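# Seat both shakers upright in the holder's wells

## Task

Place every shaker standing upright in a separate well of the holder, the holder resting flat on the table, and finish with neither hand touching anything.

## Robot and tools

Robot: two arms, left_arm (on the +y side) and right_arm, each ending in a sixteen-motor, four-digit hand (index, middle, ring, thumb). right_arm has a right hand; left_arm has its mirror-image left hand.

Frames. Scene frame: origin at table-top height midway between the nominal arm bases, +z up, +x away from the robot over the table, +y toward left_arm. Calibrated bases: left_arm (-0.005, +0.298, +0.012) m, right_arm (+0.008, -0.284, +0.046) m, each turned very slightly about z. Reported end_effector_position (m) and end_effector_quat_wxyz are in each arm's own base frame and can be a few cm off, more at long reach. Fixed cameras and the table use the scene frame. Hand point axes (right hand): +z runs along straight fingers toward the tips, +x crosses the palm pointing away from the thumb, +y leaves the palm face (palm surface at y = -0.062). On the left hand +x points toward the thumb. A rigid mast sits near the wrist on the palm side (x +0.05 to +0.10 on the right hand, sign flipped on the left; z -0.16 to -0.11; up to y +0.06) and can collide. Straight fingertips reach about z = +0.12; bending the fingers swings tips toward +y. Fingertips carry rubber caps.

execute_actions(actions, cameras). actions is a list of actions; each action is a table of at most 15 rows, one row per 1/30 s control step, and lasts 0.5 s; a short table repeats its final row. Every row is one flat list of 48 numbers in [-1, 1] covering both arms, in this order: left_arm dx, dy, dz, rx, ry, rz; left hand's 16 motor numbers; left current_limit; left speed; then the same 18+6 layout for right_arm. Send both arms' numbers even if only one moves.
Arm numbers are offsets, not poses: measured from that arm's Hand target as it stood when the action began, along that target's own axes. Every row counts from that same start, so rows do not accumulate, but each new action does. Scale: 1.0 = 0.6 m for dx, dy, dz and 180 degrees for the rotation vector rx, ry, rz. All zeros re-requests the current Hand target.
Hand numbers are absolute goals, not offsets. Motor order: index_mcp, index_abd, index_pip, index_dip, middle_mcp, middle_abd, middle_pip, middle_dip, ring_mcp, ring_abd, ring_pip, ring_dip, thumb_cmc, thumb_axl, thumb_mcp, thumb_ipl. Each maps linearly between that hinge's two stops; straight values: _mcp +0.75, _abd 0.00, _pip +0.58, _dip +0.70, thumb_cmc +0.71, thumb_axl +0.68, thumb_mcp +0.23, thumb_ipl +0.17. Toward -1 the finger hinges curl toward the palm, _abd swings away from the thumb, thumb_cmc brings the thumb across the palm front. A 0 is a real goal; to keep a hand unchanged, copy back its hand_goal, hand_current_limit and hand_speed. current_limit: -1 gives 0 mA, +1 gives 550 mA (floor 11 mA); low values may be too weak to lift a finger. speed: motor set-point rate is (speed+1)/2 of 8.5 rad/s. Initial settings: current_limit +0.4, speed -0.6; both persist until rewritten. A finger only squeezes while its goal lies past the object's surface.
cameras: names to return (cam_high, cam_low, cam_left_wrist, cam_right_wrist, or "all"); an empty actions list returns all images by default. A call returns once motion stops, up to 3 s after its last action.

zoom_image(camera, region): enlarges [x0, y0, x1, y1] pixels (max 504 each way) of that camera's newest image.
read_manual(section): licence texts only; no motion.
finished_scene(scene): ends the scene for good; call only when the shakers are seated and both hands are clear.

Control behaviour. Each step the commanded orientation is limited to 40 degrees from the measured one. Hand target in results is the commanded pose after that limit; later offsets start from it. The hand point often stops short of the target, and the elbow sags under load, so command extra height or resend the shortfall as an offset. Tiny moves may not start. Near the first joint's axis a small hand motion can swing the whole arm. To stop pressing on something, command the target back past the hand point.

Results: hand poses, Hand target, joint positions, velocities (omitted when all are within noise), joint torques (include arm weight; entries 3 and 4 wrap at ±28 N m), motor temperatures, and per-motor hand_goal, hand_measured, hand_current_ma, hand_state (moving, goal, blocked, overload).

Motors above 85 °C print MOTOR HOT; at 100 °C that arm collapses for 30-60 s, so do not hold loads or push at unreachable poses for long. Never let the hands or arms press or collide with each other, nor one hand grip the other's fingers. No dropping, no releasing moving parts, no slamming into the table or heavy things, nothing off the table. Objects may get brief outside nudges. Time spent thinking lets the scene run on with the last command held.

Each tool is called after ">>>" by a JSON object that holds its "method" and its "body", one argument or row to a line.

## Session

>>> {"method": "execute_actions", "body": {
  "actions": []
}}

Scene clock: 0.00 s.
left_arm: end_effector_position=(+0.5438, -0.0788, +0.1755) hand_goal=(+0.754, +0.000, +0.576, +0.696, +0.754, +0.000, +0.576, +0.696, +0.754, +0.000, +0.576, +0.696, +0.714, +0.678, +0.226, +0.168) hand_measured=(+0.754, +0.000, +0.576, +0.696, +0.754, +0.000, +0.576, +0.696, +0.754, +0.000, +0.576, +0.696, +0.714, +0.678, +0.226, +0.168) hand_current_ma=(+0, +0, +0, +0, +0, +0, +0, +0, +0, +0, +0, +0, +0, +0, +0, +0) hand_state=(goal, goal, goal, goal, goal, goal, goal, goal, goal, goal, goal, goal, goal, goal, goal, goal) hand_current_limit=0.40 hand_speed=-0.60 end_effector_quat_wxyz=(+0.179, +0.168, +0.969, -0.018) | right_arm: end_effector_position=(+0.4829, +0.0257, +0.1581) hand_goal=(+0.754, +0.000, +0.576, +0.696, +0.754, +0.000, +0.576, +0.696, +0.754, +0.000, +0.576, +0.696, +0.714, +0.678, +0.226, +0.168) hand_measured=(+0.754, +0.000, +0.576, +0.696, +0.754, +0.000, +0.576, +0.696, +0.754, +0.000, +0.576, +0.696, +0.714, +0.678, +0.226, +0.168) hand_current_ma=(+0, +0, +0, +0, +0, +0, +0, +0, +0, +0, +0, +0, +0, +0, +0, +0) hand_state=(goal, goal, goal, goal, goal, goal, goal, goal, goal, goal, goal, goal, goal, goal, goal, goal) hand_current_limit=0.40 hand_speed=-0.60 end_effector_quat_wxyz=(-0.100, +0.357, +0.925, -0.087)
Joint positions: left_arm=[-0.303 1.606 1.359 -0.962 -0.011 -1.53] | right_arm=[-0.011 1.601 1.37 -1.59 0.092 -0.834]
Joint velocities: within noise
Joint torques (N m): no reading
Motor temperatures (°C): left_arm=[28 30 28 30 28 27] | right_arm=[26 28 28 28 27 28]
Heat: left arm: hottest shoulder 30 °C; right arm: hottest shoulder 28 °C.
Hand target: left_arm +0.5573, -0.0780, +0.1968; +0.205, +0.165, +0.965, -0.018 | right_arm +0.4912, +0.0280, +0.1756; -0.082, +0.357, +0.927, -0.084

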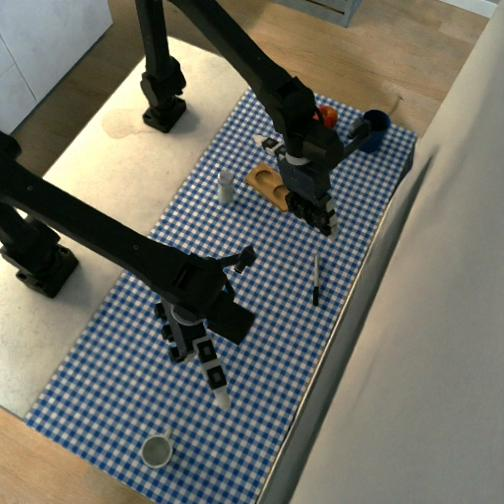

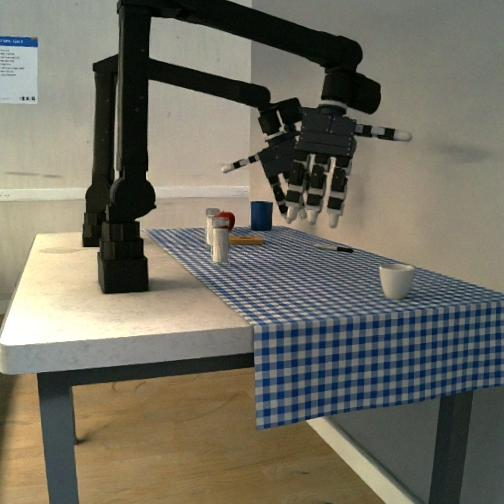

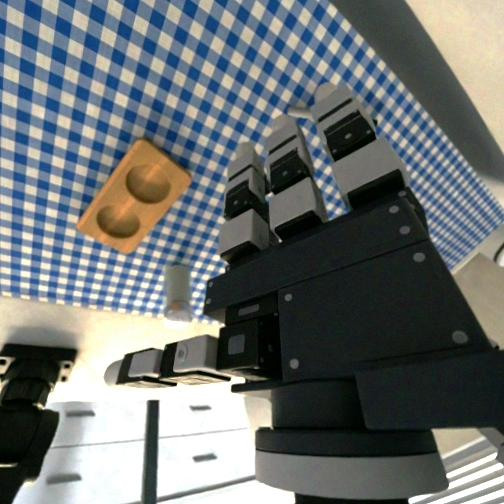

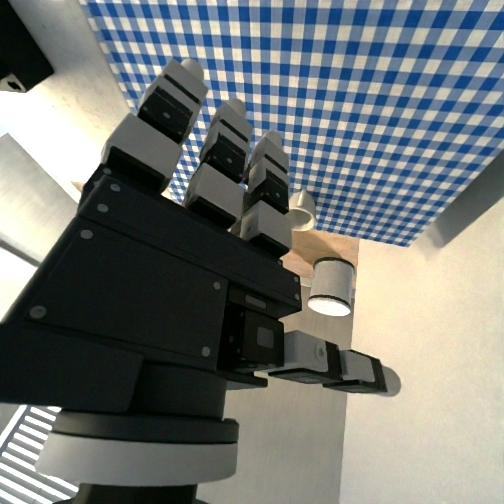

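>>> {"method": "zoom_image", "body": {
  "camera": "cam_high",
  "region": [180, 80, 430, 330]
}}

>>> {"method": "zoom_image", "body": {
  "camera": "cam_low",
  "region": [150, 150, 430, 330]
}}

>>> {"method": "zoom_image", "body": {
  "camera": "cam_left_wrist",
  "region": [0, 100, 300, 400]
}}

>>> {"method": "zoom_image", "body": {
  "camera": "cam_right_wrist",
  "region": [150, 100, 450, 400]
}}

Scaled by 2.016 from the camera's 504x504 image, which has a finer 720x720 frame.

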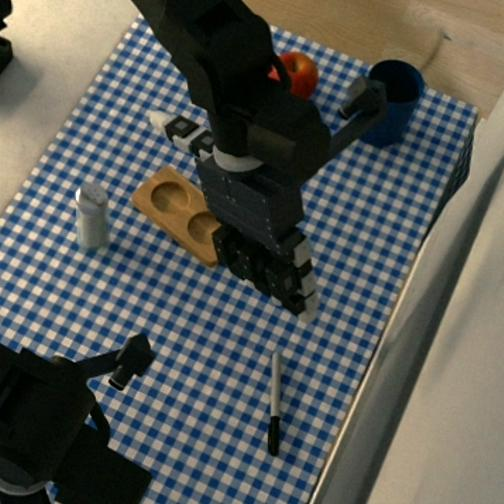

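Scaled by 1.800 from the camera's 504x504 image, which has a finer 720x720 frame.

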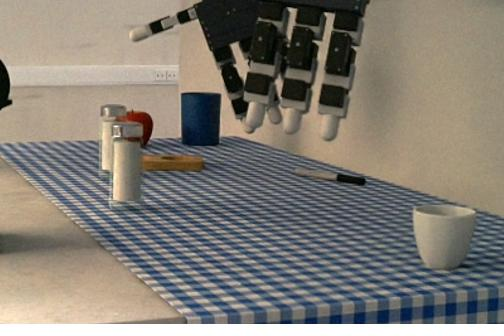

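Scaled by 1.680 from the camera's 504x504 image, which has a finer 720x720 frame.

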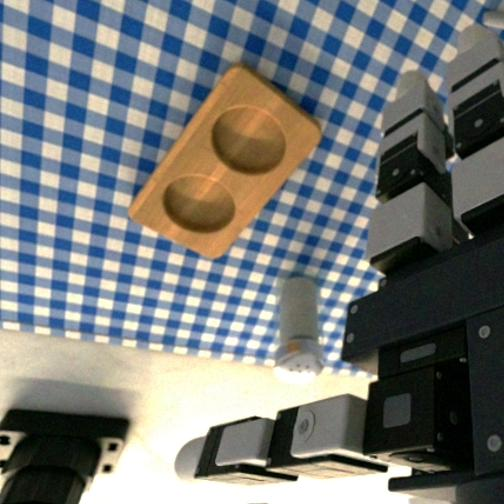

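Scaled by 1.680 from the camera's 504x504 image, which has a finer 720x720 frame.

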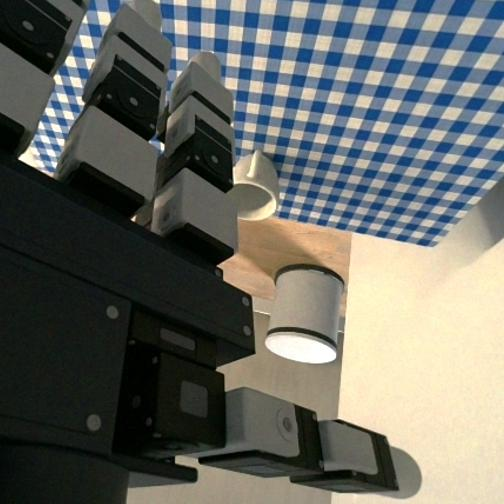

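>>> {"method": "execute_actions", "body": {
  "actions": [
    [[0,0,0,0,0,0,0.754,0,0.576,0.696,0.754,0,0.576,0.696,0.754,0,0.576,0.696,0.714,0.678,0.226,0.168,0.4,-0.6,-0.05,-0.07,-0.03,0,0,0,0.754,0,0.576,0.696,0.754,0,0.576,0.696,0.754,0,0.576,0.696,0.714,0.678,0.226,0.168,0.4,-0.6]],
    [[0,0,0,0,0,0,0.754,0,0.576,0.696,0.754,0,0.576,0.696,0.754,0,0.576,0.696,0.714,0.678,0.226,0.168,0.4,-0.6,-0.07,-0.09,-0.04,0,0,0,0.754,0,0.576,0.696,0.754,0,0.576,0.696,0.754,0,0.576,0.696,0.714,0.678,0.226,0.168,0.4,-0.6]],
    [[0,0,0,0,0,0,0.754,0,0.576,0.696,0.754,0,0.576,0.696,0.754,0,0.576,0.696,0.714,0.678,0.226,0.168,0.4,-0.6,-0.07,-0.09,-0.04,0,0,0,0.754,0,0.576,0.696,0.754,0,0.576,0.696,0.754,0,0.576,0.696,0.714,0.678,0.226,0.168,0.4,-0.6]],
    [[0,0,0,0,0,0,0.754,0,0.576,0.696,0.754,0,0.576,0.696,0.754,0,0.576,0.696,0.714,0.678,0.226,0.168,0.4,-0.6,-0.07,-0.09,-0.02,0,0,0,0.754,0,0.576,0.696,0.754,0,0.576,0.696,0.754,0,0.576,0.696,0.714,0.678,0.226,0.168,0.4,-0.6]]
  ],
  "cameras": ["all"]
}}

Scene clock: 285.50 s.
left_arm: end_effector_position=(+0.5438, -0.0788, +0.1755) hand_goal=(+0.754, +0.000, +0.576, +0.696, +0.754, +0.000, +0.576, +0.696, +0.754, +0.000, +0.576, +0.696, +0.714, +0.678, +0.226, +0.168) hand_measured=(+0.754, +0.000, +0.576, +0.696, +0.754, +0.000, +0.576, +0.696, +0.754, +0.000, +0.576, +0.696, +0.714, +0.678, +0.224, +0.168) hand_current_ma=(-4, +0, +4, +0, -4, +0, +4, +0, -4, +0, +4, +0, +1, -4, -12, -2) hand_state=(goal, goal, goal, goal, goal, goal, goal, goal, goal, goal, goal, goal, goal, goal, goal, goal) hand_current_limit=0.40 hand_speed=-0.60 end_effector_quat_wxyz=(+0.179, +0.168, +0.969, -0.018) | right_arm: end_effector_position=(+0.4753, -0.2181, +0.2574) hand_goal=(+0.754, +0.000, +0.576, +0.696, +0.754, +0.000, +0.576, +0.696, +0.754, +0.000, +0.576, +0.696, +0.714, +0.678, +0.226, +0.168) hand_measured=(+0.750, +0.000, +0.576, +0.696, +0.748, +0.000, +0.576, +0.696, +0.750, +0.000, +0.576, +0.696, +0.712, +0.678, +0.222, +0.168) hand_current_ma=(-14, +0, +0, +0, -16, +0, +1, +0, -15, +0, +1, +0, -7, -2, -11, -1) hand_state=(goal, goal, goal, goal, goal, goal, goal, goal, goal, goal, goal, goal, goal, goal, goal, goal) hand_current_limit=0.40 hand_speed=-0.60 end_effector_quat_wxyz=(-0.053, +0.368, +0.925, -0.075)
Joint positions: left_arm=[-0.303 1.606 1.359 -0.962 -0.011 -1.53] | right_arm=[-0.521 1.648 1.688 -1.696 0.164 -1.328]
Joint torques (N m): left_arm=[0.5 -13.74 12.48 1.32 -0.07 0.09] | right_arm=[0.73 -13.57 11.06 -0.62 0.28 -0.23]
Motor temperatures (°C): left_arm=[27 33 37 30 28 27] | right_arm=[26 31 34 27 27 28]
Heat: left arm: hottest elbow 37 °C; right arm: hottest elbow 34 °C.
Hand target: left_arm +0.5573, -0.0780, +0.1968; +0.205, +0.165, +0.965, -0.018 | right_arm +0.4897, -0.2190, +0.2807; -0.082, +0.357, +0.927, -0.084
Off the commanded pose: left_arm 0.025 m, 3 deg | right_arm 0.027 m, 4 deg.
joint sent to its limit (right arm) — joint 4 (wrist pitch), lower limit. The joint targets are off in position and orientation.

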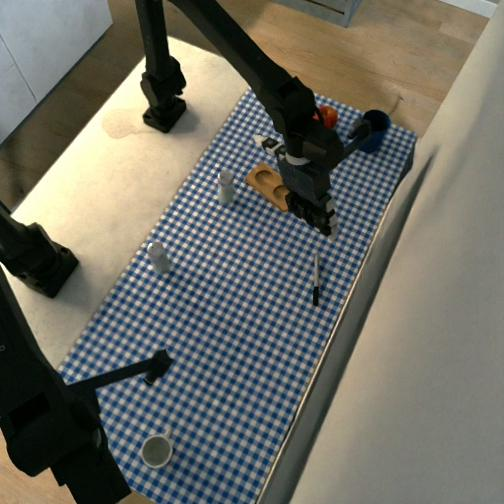

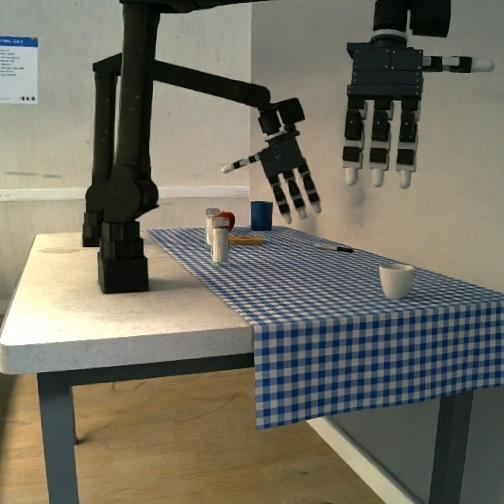

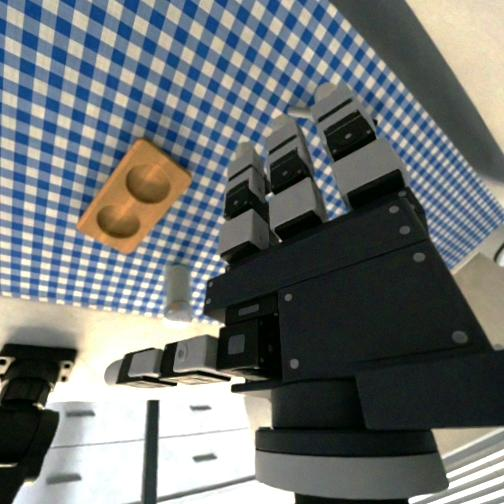

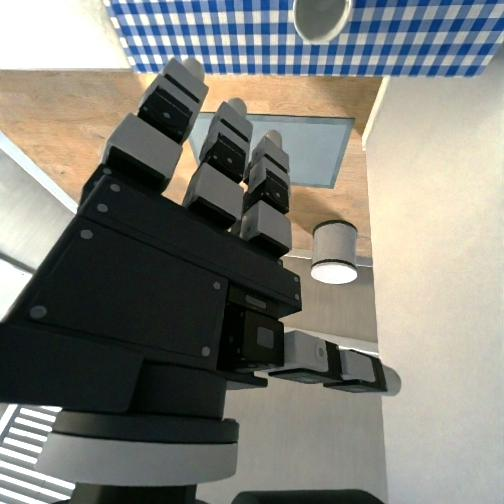

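>>> {"method": "execute_actions", "body": {
  "actions": [
    [[0,0,-0.05,0.0667,0.0213,-0.0182,0.754,0,0.576,0.696,0.754,0,0.576,0.696,0.754,0,0.576,0.696,0.714,0.678,0.226,0.168,0.4,-0.6,0,0,0,0,0,0,0.754,0,0.576,0.696,0.754,0,0.576,0.696,0.754,0,0.576,0.696,0.714,0.678,0.226,0.168,0.4,-0.6]],
    [[0,0,-0.05,0.0667,0.0213,-0.0182,0.754,0,0.576,0.696,0.754,0,0.576,0.696,0.754,0,0.576,0.696,0.714,0.678,0.226,0.168,0.4,-0.6,0,0,0,0,0,0,0.754,0,0.576,0.696,0.754,0,0.576,0.696,0.754,0,0.576,0.696,0.714,0.678,0.226,0.168,0.4,-0.6]],
    [[0,0,0,0.0667,0.0213,-0.0182,0.754,0,0.576,0.696,0.754,0,0.576,0.696,0.754,0,0.576,0.696,0.714,0.678,0.226,0.168,0.4,-0.6,0,0,0,0,0,0,0.754,0,0.576,0.696,0.754,0,0.576,0.696,0.754,0,0.576,0.696,0.714,0.678,0.226,0.168,0.4,-0.6]],
    [[0,0,0,0.0667,0.0213,-0.0182,0.754,0,0.576,0.696,0.754,0,0.576,0.696,0.754,0,0.576,0.696,0.714,0.678,0.226,0.168,0.4,-0.6,0,0,0,0,0,0,0.754,0,0.576,0.696,0.754,0,0.576,0.696,0.754,0,0.576,0.696,0.714,0.678,0.226,0.168,0.4,-0.6]],
    [[0,0,0,0.0667,0.0213,-0.0182,0.754,0,0.576,0.696,0.754,0,0.576,0.696,0.754,0,0.576,0.696,0.714,0.678,0.226,0.168,0.4,-0.6,0,0,0,0,0,0,0.754,0,0.576,0.696,0.754,0,0.576,0.696,0.754,0,0.576,0.696,0.714,0.678,0.226,0.168,0.4,-0.6]]
  ],
  "cameras": ["cam_high","cam_low","cam_left_wrist"]
}}

Scene clock: 481.27 s.
left_arm: end_effector_position=(+0.5309, -0.0736, +0.2430) hand_goal=(+0.754, +0.000, +0.576, +0.696, +0.754, +0.000, +0.576, +0.696, +0.754, +0.000, +0.576, +0.696, +0.714, +0.678, +0.226, +0.168) hand_measured=(+0.744, +0.000, +0.576, +0.696, +0.746, +0.000, +0.576, +0.696, +0.746, +0.000, +0.576, +0.696, +0.708, +0.678, +0.224, +0.168) hand_current_ma=(-52, +0, -3, +0, -45, +0, -2, +0, -47, +0, -2, +0, -29, -4, -18, -2) hand_state=(goal, goal, goal, goal, goal, goal, goal, goal, goal, goal, goal, goal, goal, goal, goal, goal) hand_current_limit=0.40 hand_speed=-0.60 end_effector_quat_wxyz=(+0.023, +0.078, +0.882, -0.464) | right_arm: end_effector_position=(+0.4753, -0.2181, +0.2574) hand_goal=(+0.754, +0.000, +0.576, +0.696, +0.754, +0.000, +0.576, +0.696, +0.754, +0.000, +0.576, +0.696, +0.714, +0.678, +0.226, +0.168) hand_measured=(+0.750, +0.000, +0.576, +0.696, +0.748, +0.000, +0.576, +0.696, +0.750, +0.000, +0.576, +0.696, +0.712, +0.678, +0.222, +0.168) hand_current_ma=(-14, +0, +0, +0, -16, +0, +1, +0, -15, +0, +1, +0, -7, -2, -11, -1) hand_state=(goal, goal, goal, goal, goal, goal, goal, goal, goal, goal, goal, goal, goal, goal, goal, goal) hand_current_limit=0.40 hand_speed=-0.60 end_effector_quat_wxyz=(-0.053, +0.368, +0.925, -0.075)
Joint positions: left_arm=[0.036 1.793 1.799 -1.683 0.961 -1.303] | right_arm=[-0.521 1.648 1.688 -1.696 0.164 -1.328]
Joint torques (N m): left_arm=[1.55 -13.8 11.88 -0.32 1.38 -0.01] | right_arm=[0.73 -13.57 11.08 -0.62 0.27 -0.24]
Heat: left arm: hottest elbow 37 °C; right arm: hottest elbow 38 °C.
Hand target: left_arm +0.5378, -0.0666, +0.2520; -0.064, +0.113, +0.859, -0.495 | right_arm +0.4897, -0.2190, +0.2807; -0.082, +0.357, +0.927, -0.084
Off the commanded pose: left_arm 0.013 m, 12 deg | right_arm 0.027 m, 4 deg.
joint sent to its limit (left arm) — joint 4 (wrist pitch), lower limit. The joint targets are off in position and orientation.
joint sent to its limit (right arm) — joint 4 (wrist pitch), lower limit. The joint targets are off in position and orientation.
Images, in order (width x height): cam_high 504x504, cam_low 504x504, cam_left_wrist 504x504.

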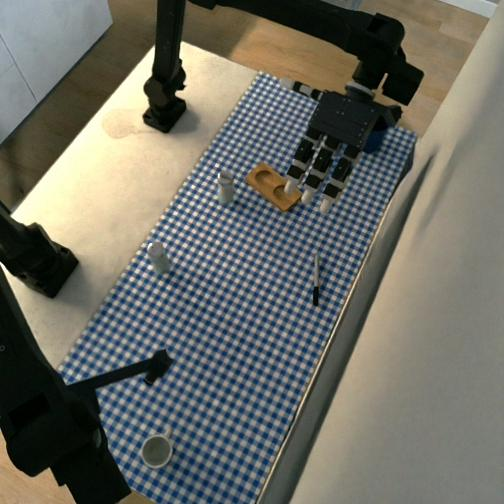

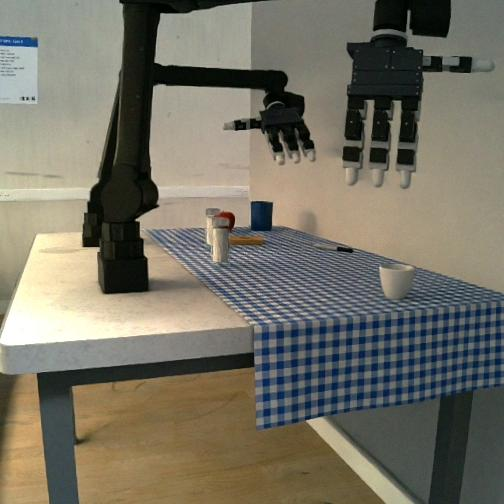

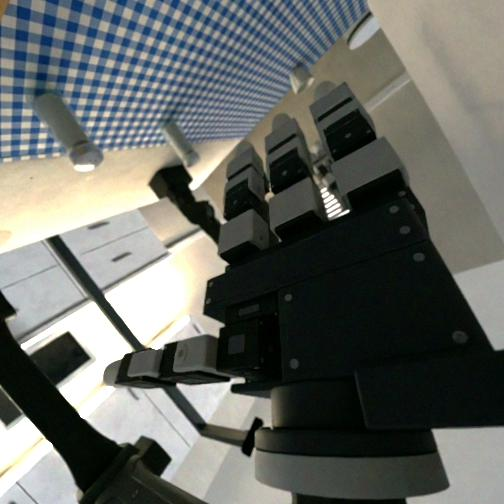

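>>> {"method": "execute_actions", "body": {
  "actions": [
    [[0.0657,-0.0293,0.0508,0,0,0,0.685,0,-0.299,-0.029,0.685,0,-0.299,-0.029,0.9,0,0.576,0.696,-0.671,0.678,0.562,-0.481,0.4,-0.6,0,0,0,0,0,0,0.754,0,0.576,0.696,0.754,0,0.576,0.696,0.754,0,0.576,0.696,0.714,0.678,0.226,0.168,0.4,-0.6]],
    [[0.0657,-0.0293,0.0508,0,0,0,0.685,0,-0.299,-0.029,0.685,0,-0.299,-0.029,0.9,0,0.576,0.696,-0.671,0.678,0.562,-0.481,0.4,-0.6,0,0,0,0,0,0,0.754,0,0.576,0.696,0.754,0,0.576,0.696,0.754,0,0.576,0.696,0.714,0.678,0.226,0.168,0.4,-0.6]],
    [[0.0657,-0.0293,0.0508,0,0,0,0.685,0,-0.299,-0.029,0.685,0,-0.299,-0.029,0.9,0,0.576,0.696,-0.671,0.678,0.562,-0.481,0.4,-0.6,0,0,0,0,0,0,0.754,0,0.576,0.696,0.754,0,0.576,0.696,0.754,0,0.576,0.696,0.714,0.678,0.226,0.168,0.4,-0.6]],
    [[0.0657,-0.0293,0.0508,0,0,0,0.685,0,-0.299,-0.029,0.685,0,-0.299,-0.029,0.9,0,0.576,0.696,-0.671,0.678,0.562,-0.481,0.4,-0.6,0,0,0,0,0,0,0.754,0,0.576,0.696,0.754,0,0.576,0.696,0.754,0,0.576,0.696,0.714,0.678,0.226,0.168,0.4,-0.6]],
    [[0.0657,-0.0293,0.0508,0,0,0,0.685,0,-0.299,-0.029,0.685,0,-0.299,-0.029,0.9,0,0.576,0.696,-0.671,0.678,0.562,-0.481,0.4,-0.6,0,0,0,0,0,0,0.754,0,0.576,0.696,0.754,0,0.576,0.696,0.754,0,0.576,0.696,0.714,0.678,0.226,0.168,0.4,-0.6]]
  ],
  "cameras": ["cam_high","cam_low","cam_left_wrist"]
}}

Scene clock: 515.60 s.
left_arm: end_effector_position=(+0.2989, -0.1825, +0.2421) hand_goal=(+0.686, +0.000, -0.298, -0.028, +0.686, +0.000, -0.298, -0.028, +0.900, +0.000, +0.576, +0.696, -0.670, +0.678, +0.562, -0.480) hand_measured=(+0.680, +0.000, -0.294, -0.024, +0.680, +0.000, -0.296, -0.024, +0.882, +0.000, +0.576, +0.696, -0.670, +0.678, +0.556, -0.478) hand_current_ma=(-36, -1, +15, +17, -30, -1, +14, +16, -95, -3, -3, +0, +3, -4, -41, +11) hand_state=(goal, goal, goal, goal, goal, goal, goal, goal, goal, goal, goal, goal, goal, goal, goal, goal) hand_current_limit=0.40 hand_speed=-0.60 end_effector_quat_wxyz=(-0.080, +0.110, +0.861, -0.490) | right_arm: end_effector_position=(+0.4753, -0.2181, +0.2574) hand_goal=(+0.754, +0.000, +0.576, +0.696, +0.754, +0.000, +0.576, +0.696, +0.754, +0.000, +0.576, +0.696, +0.714, +0.678, +0.226, +0.168) hand_measured=(+0.750, +0.000, +0.576, +0.696, +0.748, +0.000, +0.576, +0.696, +0.750, +0.000, +0.576, +0.696, +0.712, +0.678, +0.222, +0.168) hand_current_ma=(-14, +0, +0, +0, -16, +0, +1, +0, -15, +0, +1, +0, -7, -2, -11, -1) hand_state=(goal, goal, goal, goal, goal, goal, goal, goal, goal, goal, goal, goal, goal, goal, goal, goal) hand_current_limit=0.40 hand_speed=-0.60 end_effector_quat_wxyz=(-0.053, +0.368, +0.925, -0.075)
Joint positions: left_arm=[-0.241 1.311 1.213 -1.553 1.037 -1.511] | right_arm=[-0.521 1.648 1.688 -1.696 0.164 -1.328]
Joint torques (N m): left_arm=[-0.03 -9.93 9.65 0.83 1.13 -0.1] | right_arm=[0.73 -13.57 11.08 -0.62 0.27 -0.23]
Heat: left arm: hottest elbow 36 °C; right arm: hottest elbow 38 °C.
Hand target: left_arm +0.3020, -0.1858, +0.2514; -0.064, +0.113, +0.859, -0.495 | right_arm +0.4897, -0.2190, +0.2807; -0.082, +0.357, +0.927, -0.084
Off the commanded pose: left_arm 0.010 m, 2 deg | right_arm 0.027 m, 4 deg.
joint sent to its limit (right arm) — joint 4 (wrist pitch), lower limit. The joint targets are off in position and orientation.
Images, in order (width x height): cam_high 504x504, cam_low 504x504, cam_left_wrist 504x504.

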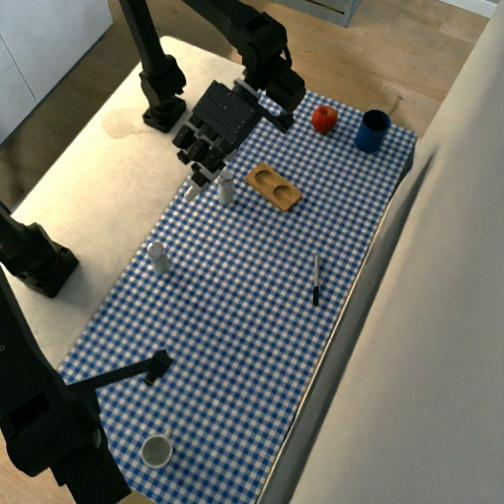

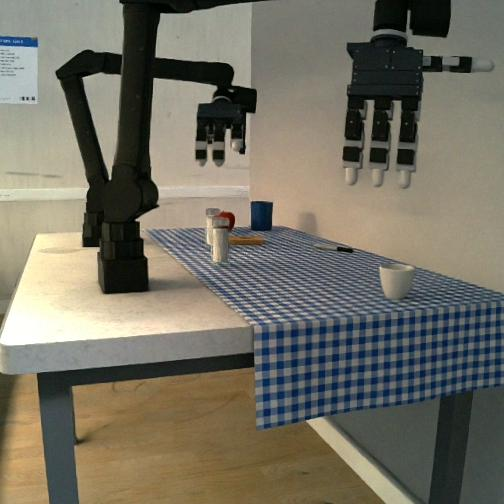

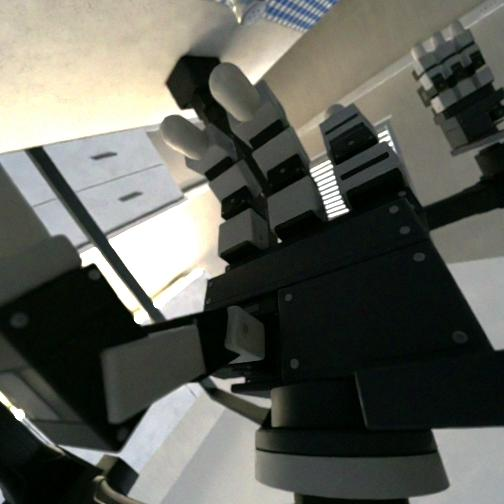

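>>> {"method": "zoom_image", "body": {
  "camera": "cam_high",
  "region": [150, 70, 330, 250]
}}

>>> {"method": "zoom_image", "body": {
  "camera": "cam_low",
  "region": [170, 100, 300, 270]
}}

Scaled by 2.800 from the camera's 504x504 image, which has a finer 720x720 frame.

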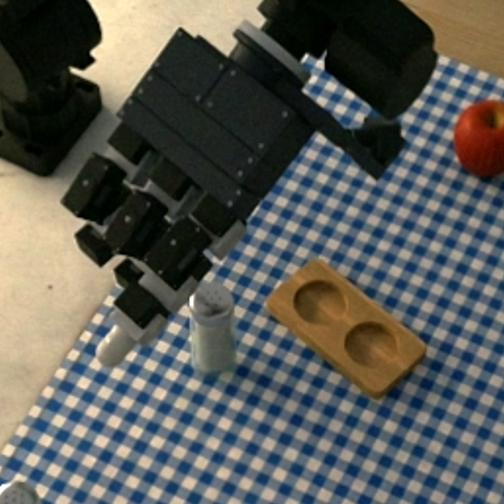

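Scaled by 2.965 from the camera's 504x504 image, which has a finer 720x720 frame.

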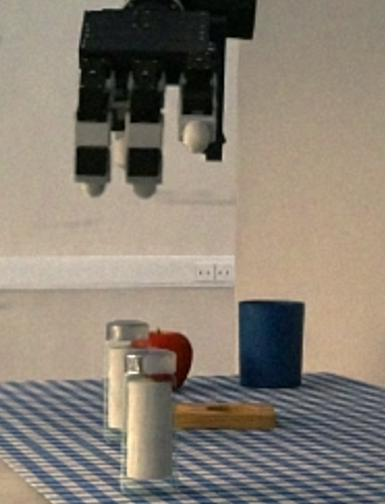

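>>> {"method": "zoom_image", "body": {
  "camera": "cam_high",
  "region": [200, 140, 320, 260]
}}

>>> {"method": "zoom_image", "body": {
  "camera": "cam_high",
  "region": [130, 180, 270, 320]
}}

Scaled by 4.200 from the camera's 504x504 image, which has a finer 720x720 frame.

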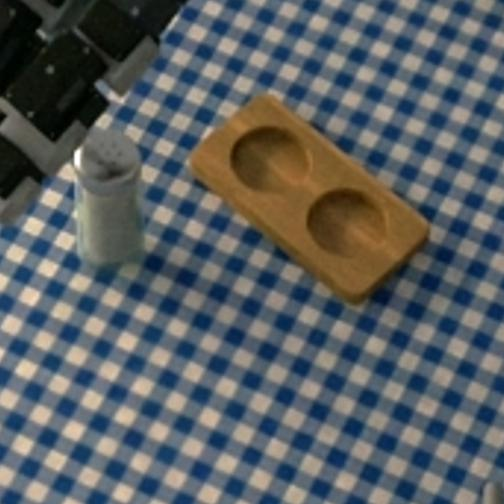

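Scaled by 3.600 from the camera's 504x504 image, which has a finer 720x720 frame.

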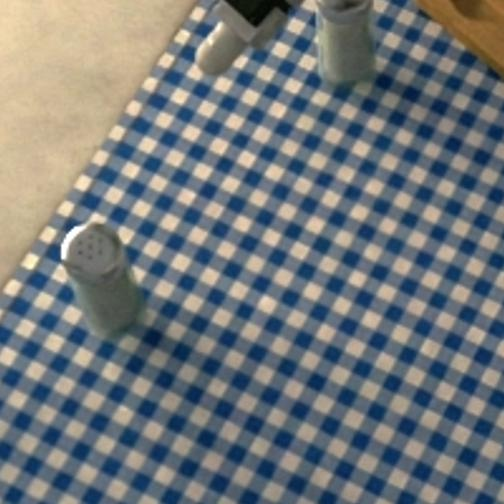

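>>> {"method": "zoom_image", "body": {
  "camera": "cam_low",
  "region": [195, 195, 275, 275]
}}

>>> {"method": "zoom_image", "body": {
  "camera": "cam_low",
  "region": [0, 200, 160, 360]
}}

>>> {"method": "zoom_image", "body": {
  "camera": "cam_high",
  "region": [0, 20, 300, 320]
}}

Scaled by 6.300 from the camera's 504x504 image, which has a finer 720x720 frame.

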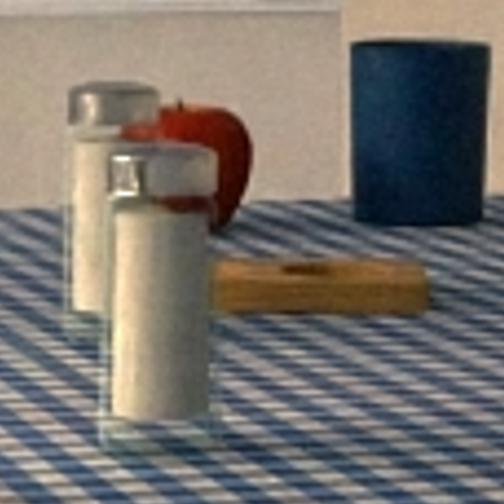

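Scaled by 3.150 from the camera's 504x504 image, which has a finer 720x720 frame.

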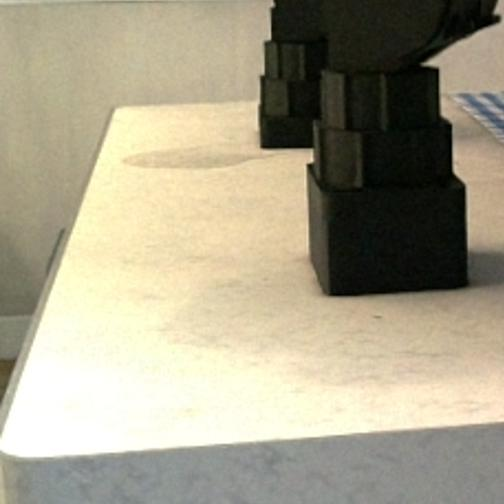

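Scaled by 1.680 from the camera's 504x504 image, which has a finer 720x720 frame.

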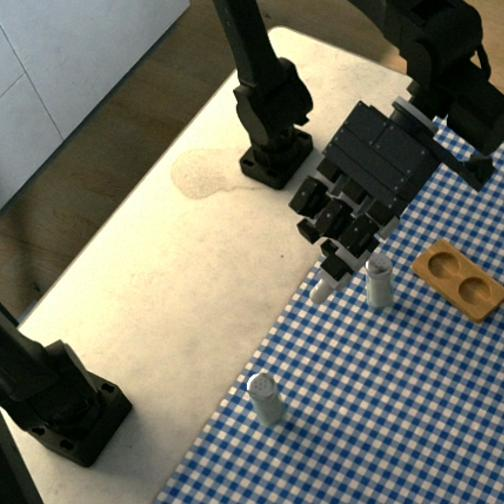

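>>> {"method": "execute_actions", "body": {
  "actions": [
    [[0,0.058,0.0333,0,0,0,0.685,0,-0.299,-0.029,0.685,0,-0.299,-0.029,0.9,0,0.576,0.696,-0.671,0.678,0.562,-0.481,0.4,-0.6,0,0,0,0,0,0,0.754,0,0.576,0.696,0.754,0,0.576,0.696,0.754,0,0.576,0.696,0.714,0.678,0.226,0.168,0.4,-0.6]],
    [[0,0.058,0.0333,0,0,0,0.685,0,-0.299,-0.029,0.685,0,-0.299,-0.029,0.9,0,0.576,0.696,-0.671,0.678,0.562,-0.481,0.4,-0.6,0,0,0,0,0,0,0.754,0,0.576,0.696,0.754,0,0.576,0.696,0.754,0,0.576,0.696,0.714,0.678,0.226,0.168,0.4,-0.6]]
  ],
  "cameras": ["cam_high","cam_low","cam_left_wrist"]
}}

>>> {"method": "zoom_image", "body": {
  "camera": "cam_high",
  "region": [160, 100, 300, 240]
}}

>>> {"method": "zoom_image", "body": {
  "camera": "cam_low",
  "region": [180, 150, 280, 250]
}}

Scene clock: 890.27 s.
left_arm: end_effector_position=(+0.2947, -0.1814, +0.1659) hand_goal=(+0.686, +0.000, -0.298, -0.028, +0.686, +0.000, -0.298, -0.028, +0.900, +0.000, +0.576, +0.696, -0.670, +0.678, +0.562, -0.480) hand_measured=(+0.680, +0.000, -0.294, -0.024, +0.680, +0.000, -0.296, -0.024, +0.882, +0.000, +0.576, +0.696, -0.670, +0.678, +0.556, -0.478) hand_current_ma=(-36, -1, +15, +17, -30, -1, +14, +16, -93, -3, -3, +0, +3, -4, -41, +11) hand_state=(goal, goal, goal, goal, goal, goal, goal, goal, goal, goal, goal, goal, goal, goal, goal, goal) hand_current_limit=0.40 hand_speed=-0.60 end_effector_quat_wxyz=(-0.073, +0.113, +0.861, -0.490) | right_arm: end_effector_position=(+0.4753, -0.2181, +0.2574) hand_goal=(+0.754, +0.000, +0.576, +0.696, +0.754, +0.000, +0.576, +0.696, +0.754, +0.000, +0.576, +0.696, +0.714, +0.678, +0.226, +0.168) hand_measured=(+0.750, +0.000, +0.576, +0.696, +0.748, +0.000, +0.576, +0.696, +0.750, +0.000, +0.576, +0.696, +0.712, +0.678, +0.222, +0.168) hand_current_ma=(-14, +0, +0, +0, -16, +0, +1, +0, -15, +0, +1, +0, -7, -2, -11, -1) hand_state=(goal, goal, goal, goal, goal, goal, goal, goal, goal, goal, goal, goal, goal, goal, goal, goal) hand_current_limit=0.40 hand_speed=-0.60 end_effector_quat_wxyz=(-0.053, +0.368, +0.925, -0.075)
Joint positions: left_arm=[-0.241 1.331 1.029 -1.334 1.037 -1.513] | right_arm=[-0.521 1.648 1.688 -1.696 0.164 -1.328]
Joint torques (N m): left_arm=[-0.38 -8.59 9.73 0.98 1.08 -0.1] | right_arm=[0.73 -13.57 11.1 -0.62 0.27 -0.23]
Motor temperatures (°C): left_arm=[27 32 36 30 31 27] | right_arm=[26 31 41 27 27 28]
Heat: left arm: hottest elbow 36 °C; right arm: hottest elbow 41 °C.
Hand target: left_arm +0.3022, -0.1855, +0.1711; -0.064, +0.113, +0.859, -0.495 | right_arm +0.4897, -0.2190, +0.2807; -0.082, +0.357, +0.927, -0.084
Off the commanded pose: left_arm 0.010 m, 1 deg | right_arm 0.027 m, 4 deg.
joint sent to its limit (right arm) — joint 4 (wrist pitch), lower limit. The joint targets are off in position and orientation.
Images, in order (width x height): cam_high 504x504, cam_low 504x504, cam_left_wrist 504x504.

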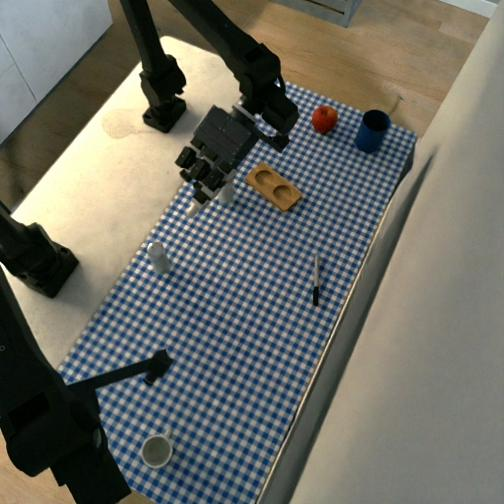

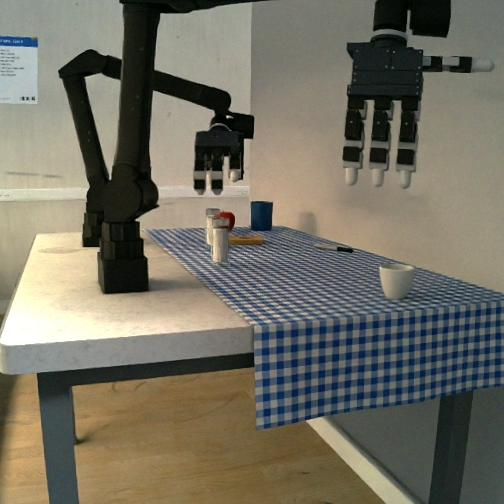

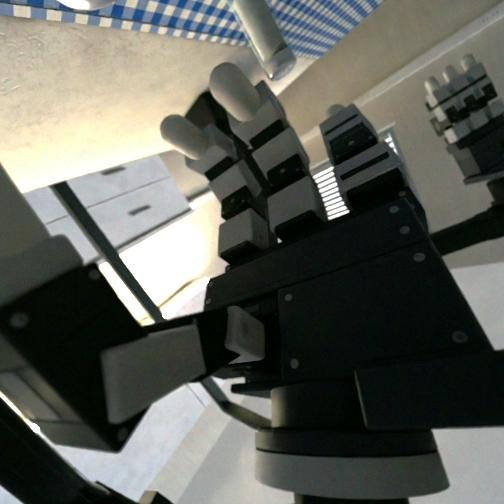

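Scaled by 3.600 from the camera's 504x504 image, which has a finer 720x720 frame.

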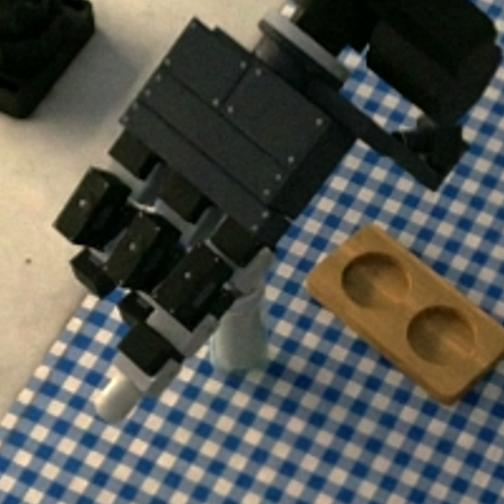

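Scaled by 5.040 from the camera's 504x504 image, which has a finer 720x720 frame.

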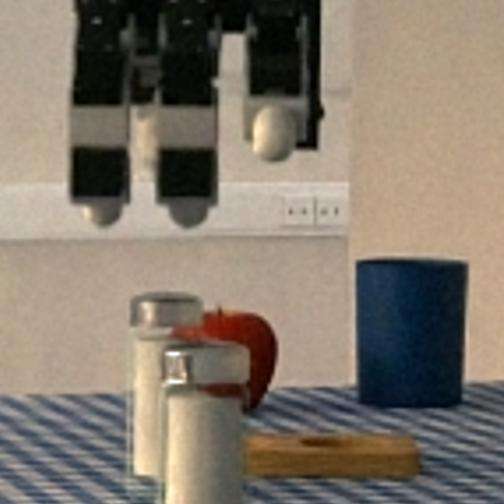

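>>> {"method": "execute_actions", "body": {
  "actions": [
    [[-0.0098,0.0346,0.0,0,0,0,0.685,0,-0.299,-0.029,0.685,0,-0.299,-0.029,0.9,0,0.576,0.696,-0.671,0.678,0.562,-0.481,0.4,-0.6,0,0,0,0,0,0,0.754,0,0.576,0.696,0.754,0,0.576,0.696,0.754,0,0.576,0.696,0.714,0.678,0.226,0.168,0.4,-0.6]],
    [[0,0.0573,0.0331,0,0,0,0.685,0,-0.299,-0.029,0.685,0,-0.299,-0.029,0.9,0,0.576,0.696,-0.671,0.678,0.562,-0.481,0.4,-0.6,0,0,0,0,0,0,0.754,0,0.576,0.696,0.754,0,0.576,0.696,0.754,0,0.576,0.696,0.714,0.678,0.226,0.168,0.4,-0.6]]
  ],
  "cameras": ["cam_high","cam_low","cam_left_wrist"]
}}

>>> {"method": "zoom_image", "body": {
  "camera": "cam_high",
  "region": [160, 100, 300, 240]
}}

>>> {"method": "zoom_image", "body": {
  "camera": "cam_low",
  "region": [180, 170, 280, 270]
}}

Scene clock: 956.93 s.
left_arm: end_effector_position=(+0.2956, -0.1793, +0.1097) hand_goal=(+0.686, +0.000, -0.298, -0.028, +0.686, +0.000, -0.298, -0.028, +0.900, +0.000, +0.576, +0.696, -0.670, +0.678, +0.562, -0.480) hand_measured=(+0.680, +0.000, -0.294, -0.024, +0.680, +0.000, -0.296, -0.024, +0.882, +0.000, +0.576, +0.696, -0.670, +0.678, +0.556, -0.478) hand_current_ma=(-36, -1, +15, +17, -30, -1, +14, +16, -92, -3, -3, +0, +2, -4, -41, +11) hand_state=(goal, goal, goal, goal, goal, goal, goal, goal, goal, goal, goal, goal, goal, goal, goal, goal) hand_current_limit=0.40 hand_speed=-0.60 end_effector_quat_wxyz=(-0.086, +0.110, +0.861, -0.490) | right_arm: end_effector_position=(+0.4753, -0.2181, +0.2574) hand_goal=(+0.754, +0.000, +0.576, +0.696, +0.754, +0.000, +0.576, +0.696, +0.754, +0.000, +0.576, +0.696, +0.714, +0.678, +0.226, +0.168) hand_measured=(+0.750, +0.000, +0.576, +0.696, +0.748, +0.000, +0.576, +0.696, +0.750, +0.000, +0.576, +0.696, +0.712, +0.678, +0.222, +0.168) hand_current_ma=(-14, +0, +0, +0, -16, +0, +1, +0, -15, +0, +1, +0, -7, -2, -11, -1) hand_state=(goal, goal, goal, goal, goal, goal, goal, goal, goal, goal, goal, goal, goal, goal, goal, goal) hand_current_limit=0.40 hand_speed=-0.60 end_effector_quat_wxyz=(-0.053, +0.368, +0.925, -0.075)
Joint positions: left_arm=[-0.234 1.416 0.949 -1.219 1.037 -1.485] | right_arm=[-0.521 1.648 1.688 -1.696 0.164 -1.328]
Joint torques (N m): left_arm=[1.67 -9.11 9.17 0.98 0.99 0.1] | right_arm=[0.73 -13.57 11.1 -0.62 0.27 -0.24]
Heat: left arm: hottest elbow 35 °C; right arm: hottest elbow 42 °C.
Hand target: left_arm +0.3107, -0.1769, +0.1135; -0.064, +0.113, +0.859, -0.495 | right_arm +0.4897, -0.2190, +0.2807; -0.082, +0.357, +0.927, -0.084
Off the commanded pose: left_arm 0.016 m, 3 deg | right_arm 0.027 m, 4 deg.
joint sent to its limit (right arm) — joint 4 (wrist pitch), lower limit. The joint targets are off in position and orientation.
Images, in order (width x height): cam_high 504x504, cam_low 504x504, cam_left_wrist 504x504.

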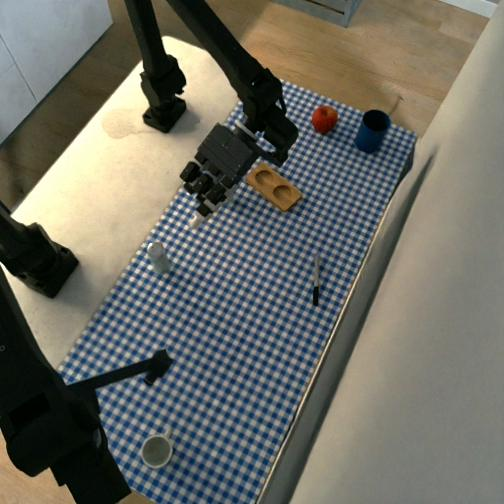

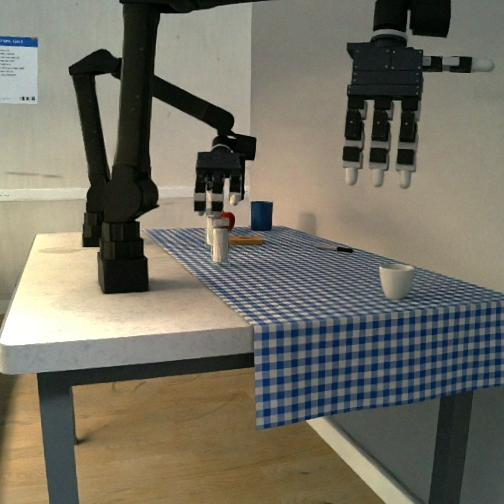

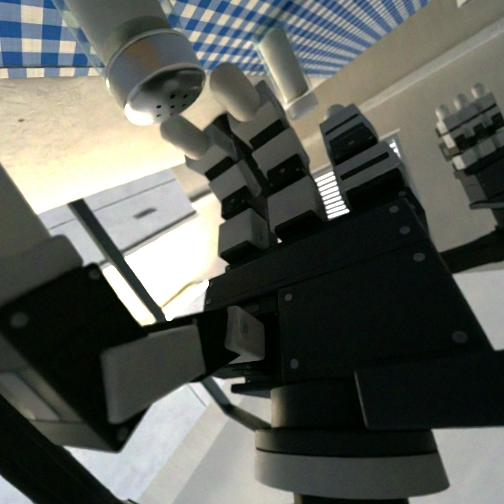

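Scaled by 3.600 from the camera's 504x504 image, which has a finer 720x720 frame.

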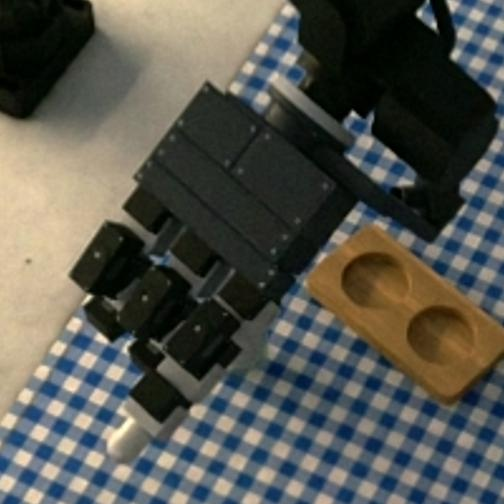

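Scaled by 5.040 from the camera's 504x504 image, which has a finer 720x720 frame.

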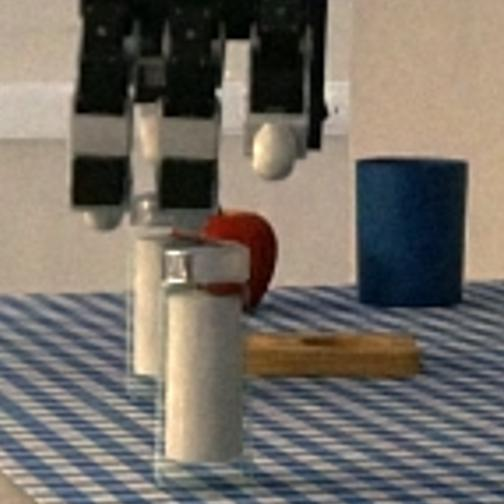

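>>> {"method": "execute_actions", "body": {
  "actions": [
    [[-0.0082,0.0358,0.0413,0,0,0,0.685,0,-0.299,-0.029,0.685,0,-0.299,-0.029,0.9,0,0.576,0.696,-0.671,0.678,0.562,-0.481,0.4,-0.6,0,0,0,0,0,0,0.754,0,0.576,0.696,0.754,0,0.576,0.696,0.754,0,0.576,0.696,0.714,0.678,0.226,0.168,0.4,-0.6]]
  ],
  "cameras": ["cam_high","cam_low","cam_left_wrist"]
}}

>>> {"method": "zoom_image", "body": {
  "camera": "cam_low",
  "region": [180, 170, 280, 270]
}}

>>> {"method": "zoom_image", "body": {
  "camera": "cam_left_wrist",
  "region": [50, 0, 300, 250]
}}

Scene clock: 1012.73 s.
left_arm: end_effector_position=(+0.3062, -0.1826, +0.0789) hand_goal=(+0.686, +0.000, -0.298, -0.028, +0.686, +0.000, -0.298, -0.028, +0.900, +0.000, +0.576, +0.696, -0.670, +0.678, +0.562, -0.480) hand_measured=(+0.680, +0.000, -0.294, -0.024, +0.680, +0.000, -0.296, -0.024, +0.882, +0.000, +0.576, +0.696, -0.670, +0.678, +0.556, -0.478) hand_current_ma=(-36, -1, +15, +17, -30, -1, +14, +16, -92, -3, -3, +0, +2, -4, -41, +11) hand_state=(goal, goal, goal, goal, goal, goal, goal, goal, goal, goal, goal, goal, goal, goal, goal, goal) hand_current_limit=0.40 hand_speed=-0.60 end_effector_quat_wxyz=(-0.071, +0.112, +0.861, -0.491) | right_arm: end_effector_position=(+0.4753, -0.2181, +0.2574) hand_goal=(+0.754, +0.000, +0.576, +0.696, +0.754, +0.000, +0.576, +0.696, +0.754, +0.000, +0.576, +0.696, +0.714, +0.678, +0.226, +0.168) hand_measured=(+0.750, +0.000, +0.576, +0.696, +0.748, +0.000, +0.576, +0.696, +0.750, +0.000, +0.576, +0.696, +0.712, +0.678, +0.222, +0.168) hand_current_ma=(-14, +0, +0, +0, -16, +0, +1, +0, -15, +0, +1, +0, -7, -2, -11, -1) hand_state=(goal, goal, goal, goal, goal, goal, goal, goal, goal, goal, goal, goal, goal, goal, goal, goal) hand_current_limit=0.40 hand_speed=-0.60 end_effector_quat_wxyz=(-0.053, +0.368, +0.925, -0.075)
Joint positions: left_arm=[-0.236 1.46 0.908 -1.079 1.037 -1.514] | right_arm=[-0.521 1.648 1.688 -1.696 0.164 -1.328]
Joint torques (N m): left_arm=[-0.79 -9.05 8.55 0.94 1.09 -0.1] | right_arm=[0.79 -13.57 11.1 -0.62 0.27 -0.23]
Heat: left arm: hottest elbow 35 °C; right arm: hottest elbow 42 °C.
Hand target: left_arm +0.3127, -0.1885, +0.0824; -0.064, +0.113, +0.859, -0.495 | right_arm +0.4897, -0.2190, +0.2807; -0.082, +0.357, +0.927, -0.084
Off the commanded pose: left_arm 0.009 m, 1 deg | right_arm 0.027 m, 4 deg.
joint sent to its limit (right arm) — joint 4 (wrist pitch), lower limit. The joint targets are off in position and orientation.
Images, in order (width x height): cam_high 504x504, cam_low 504x504, cam_left_wrist 504x504.

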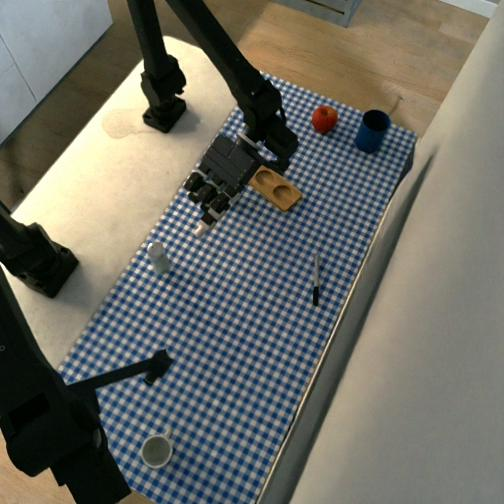

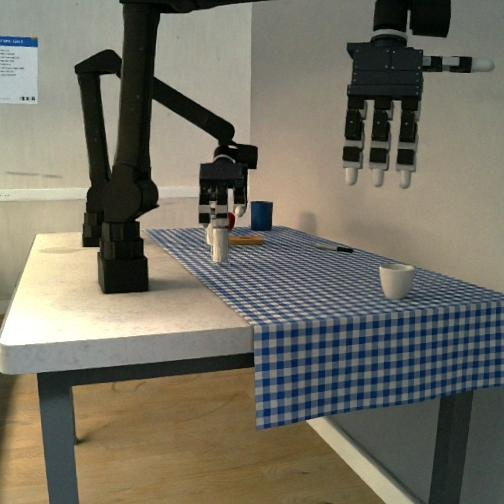

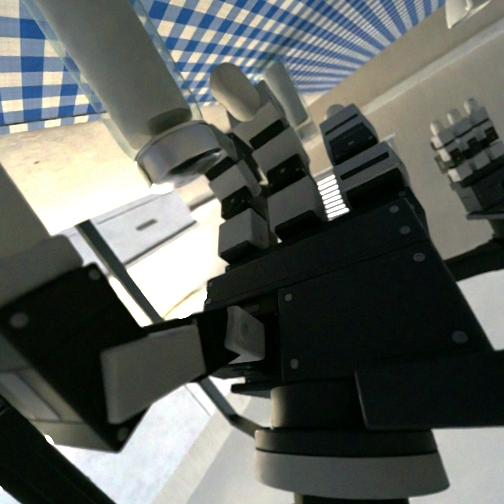

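Scaled by 5.040 from the camera's 504x504 image, which has a finer 720x720 frame.

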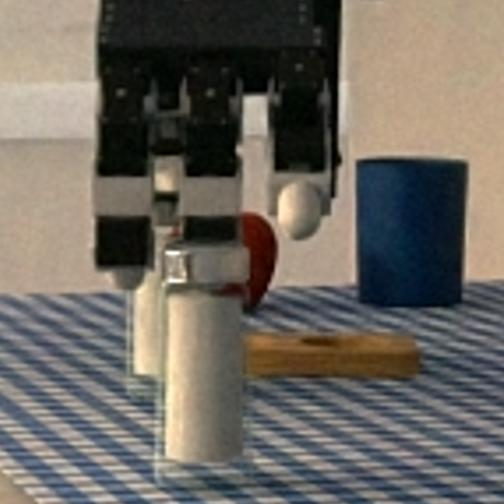

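Scaled by 2.016 from the camera's 504x504 image, which has a finer 720x720 frame.

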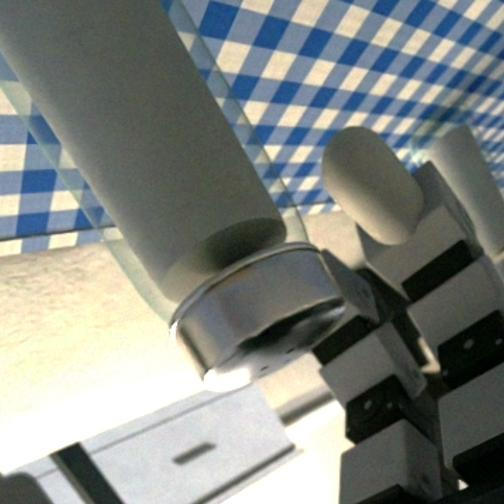

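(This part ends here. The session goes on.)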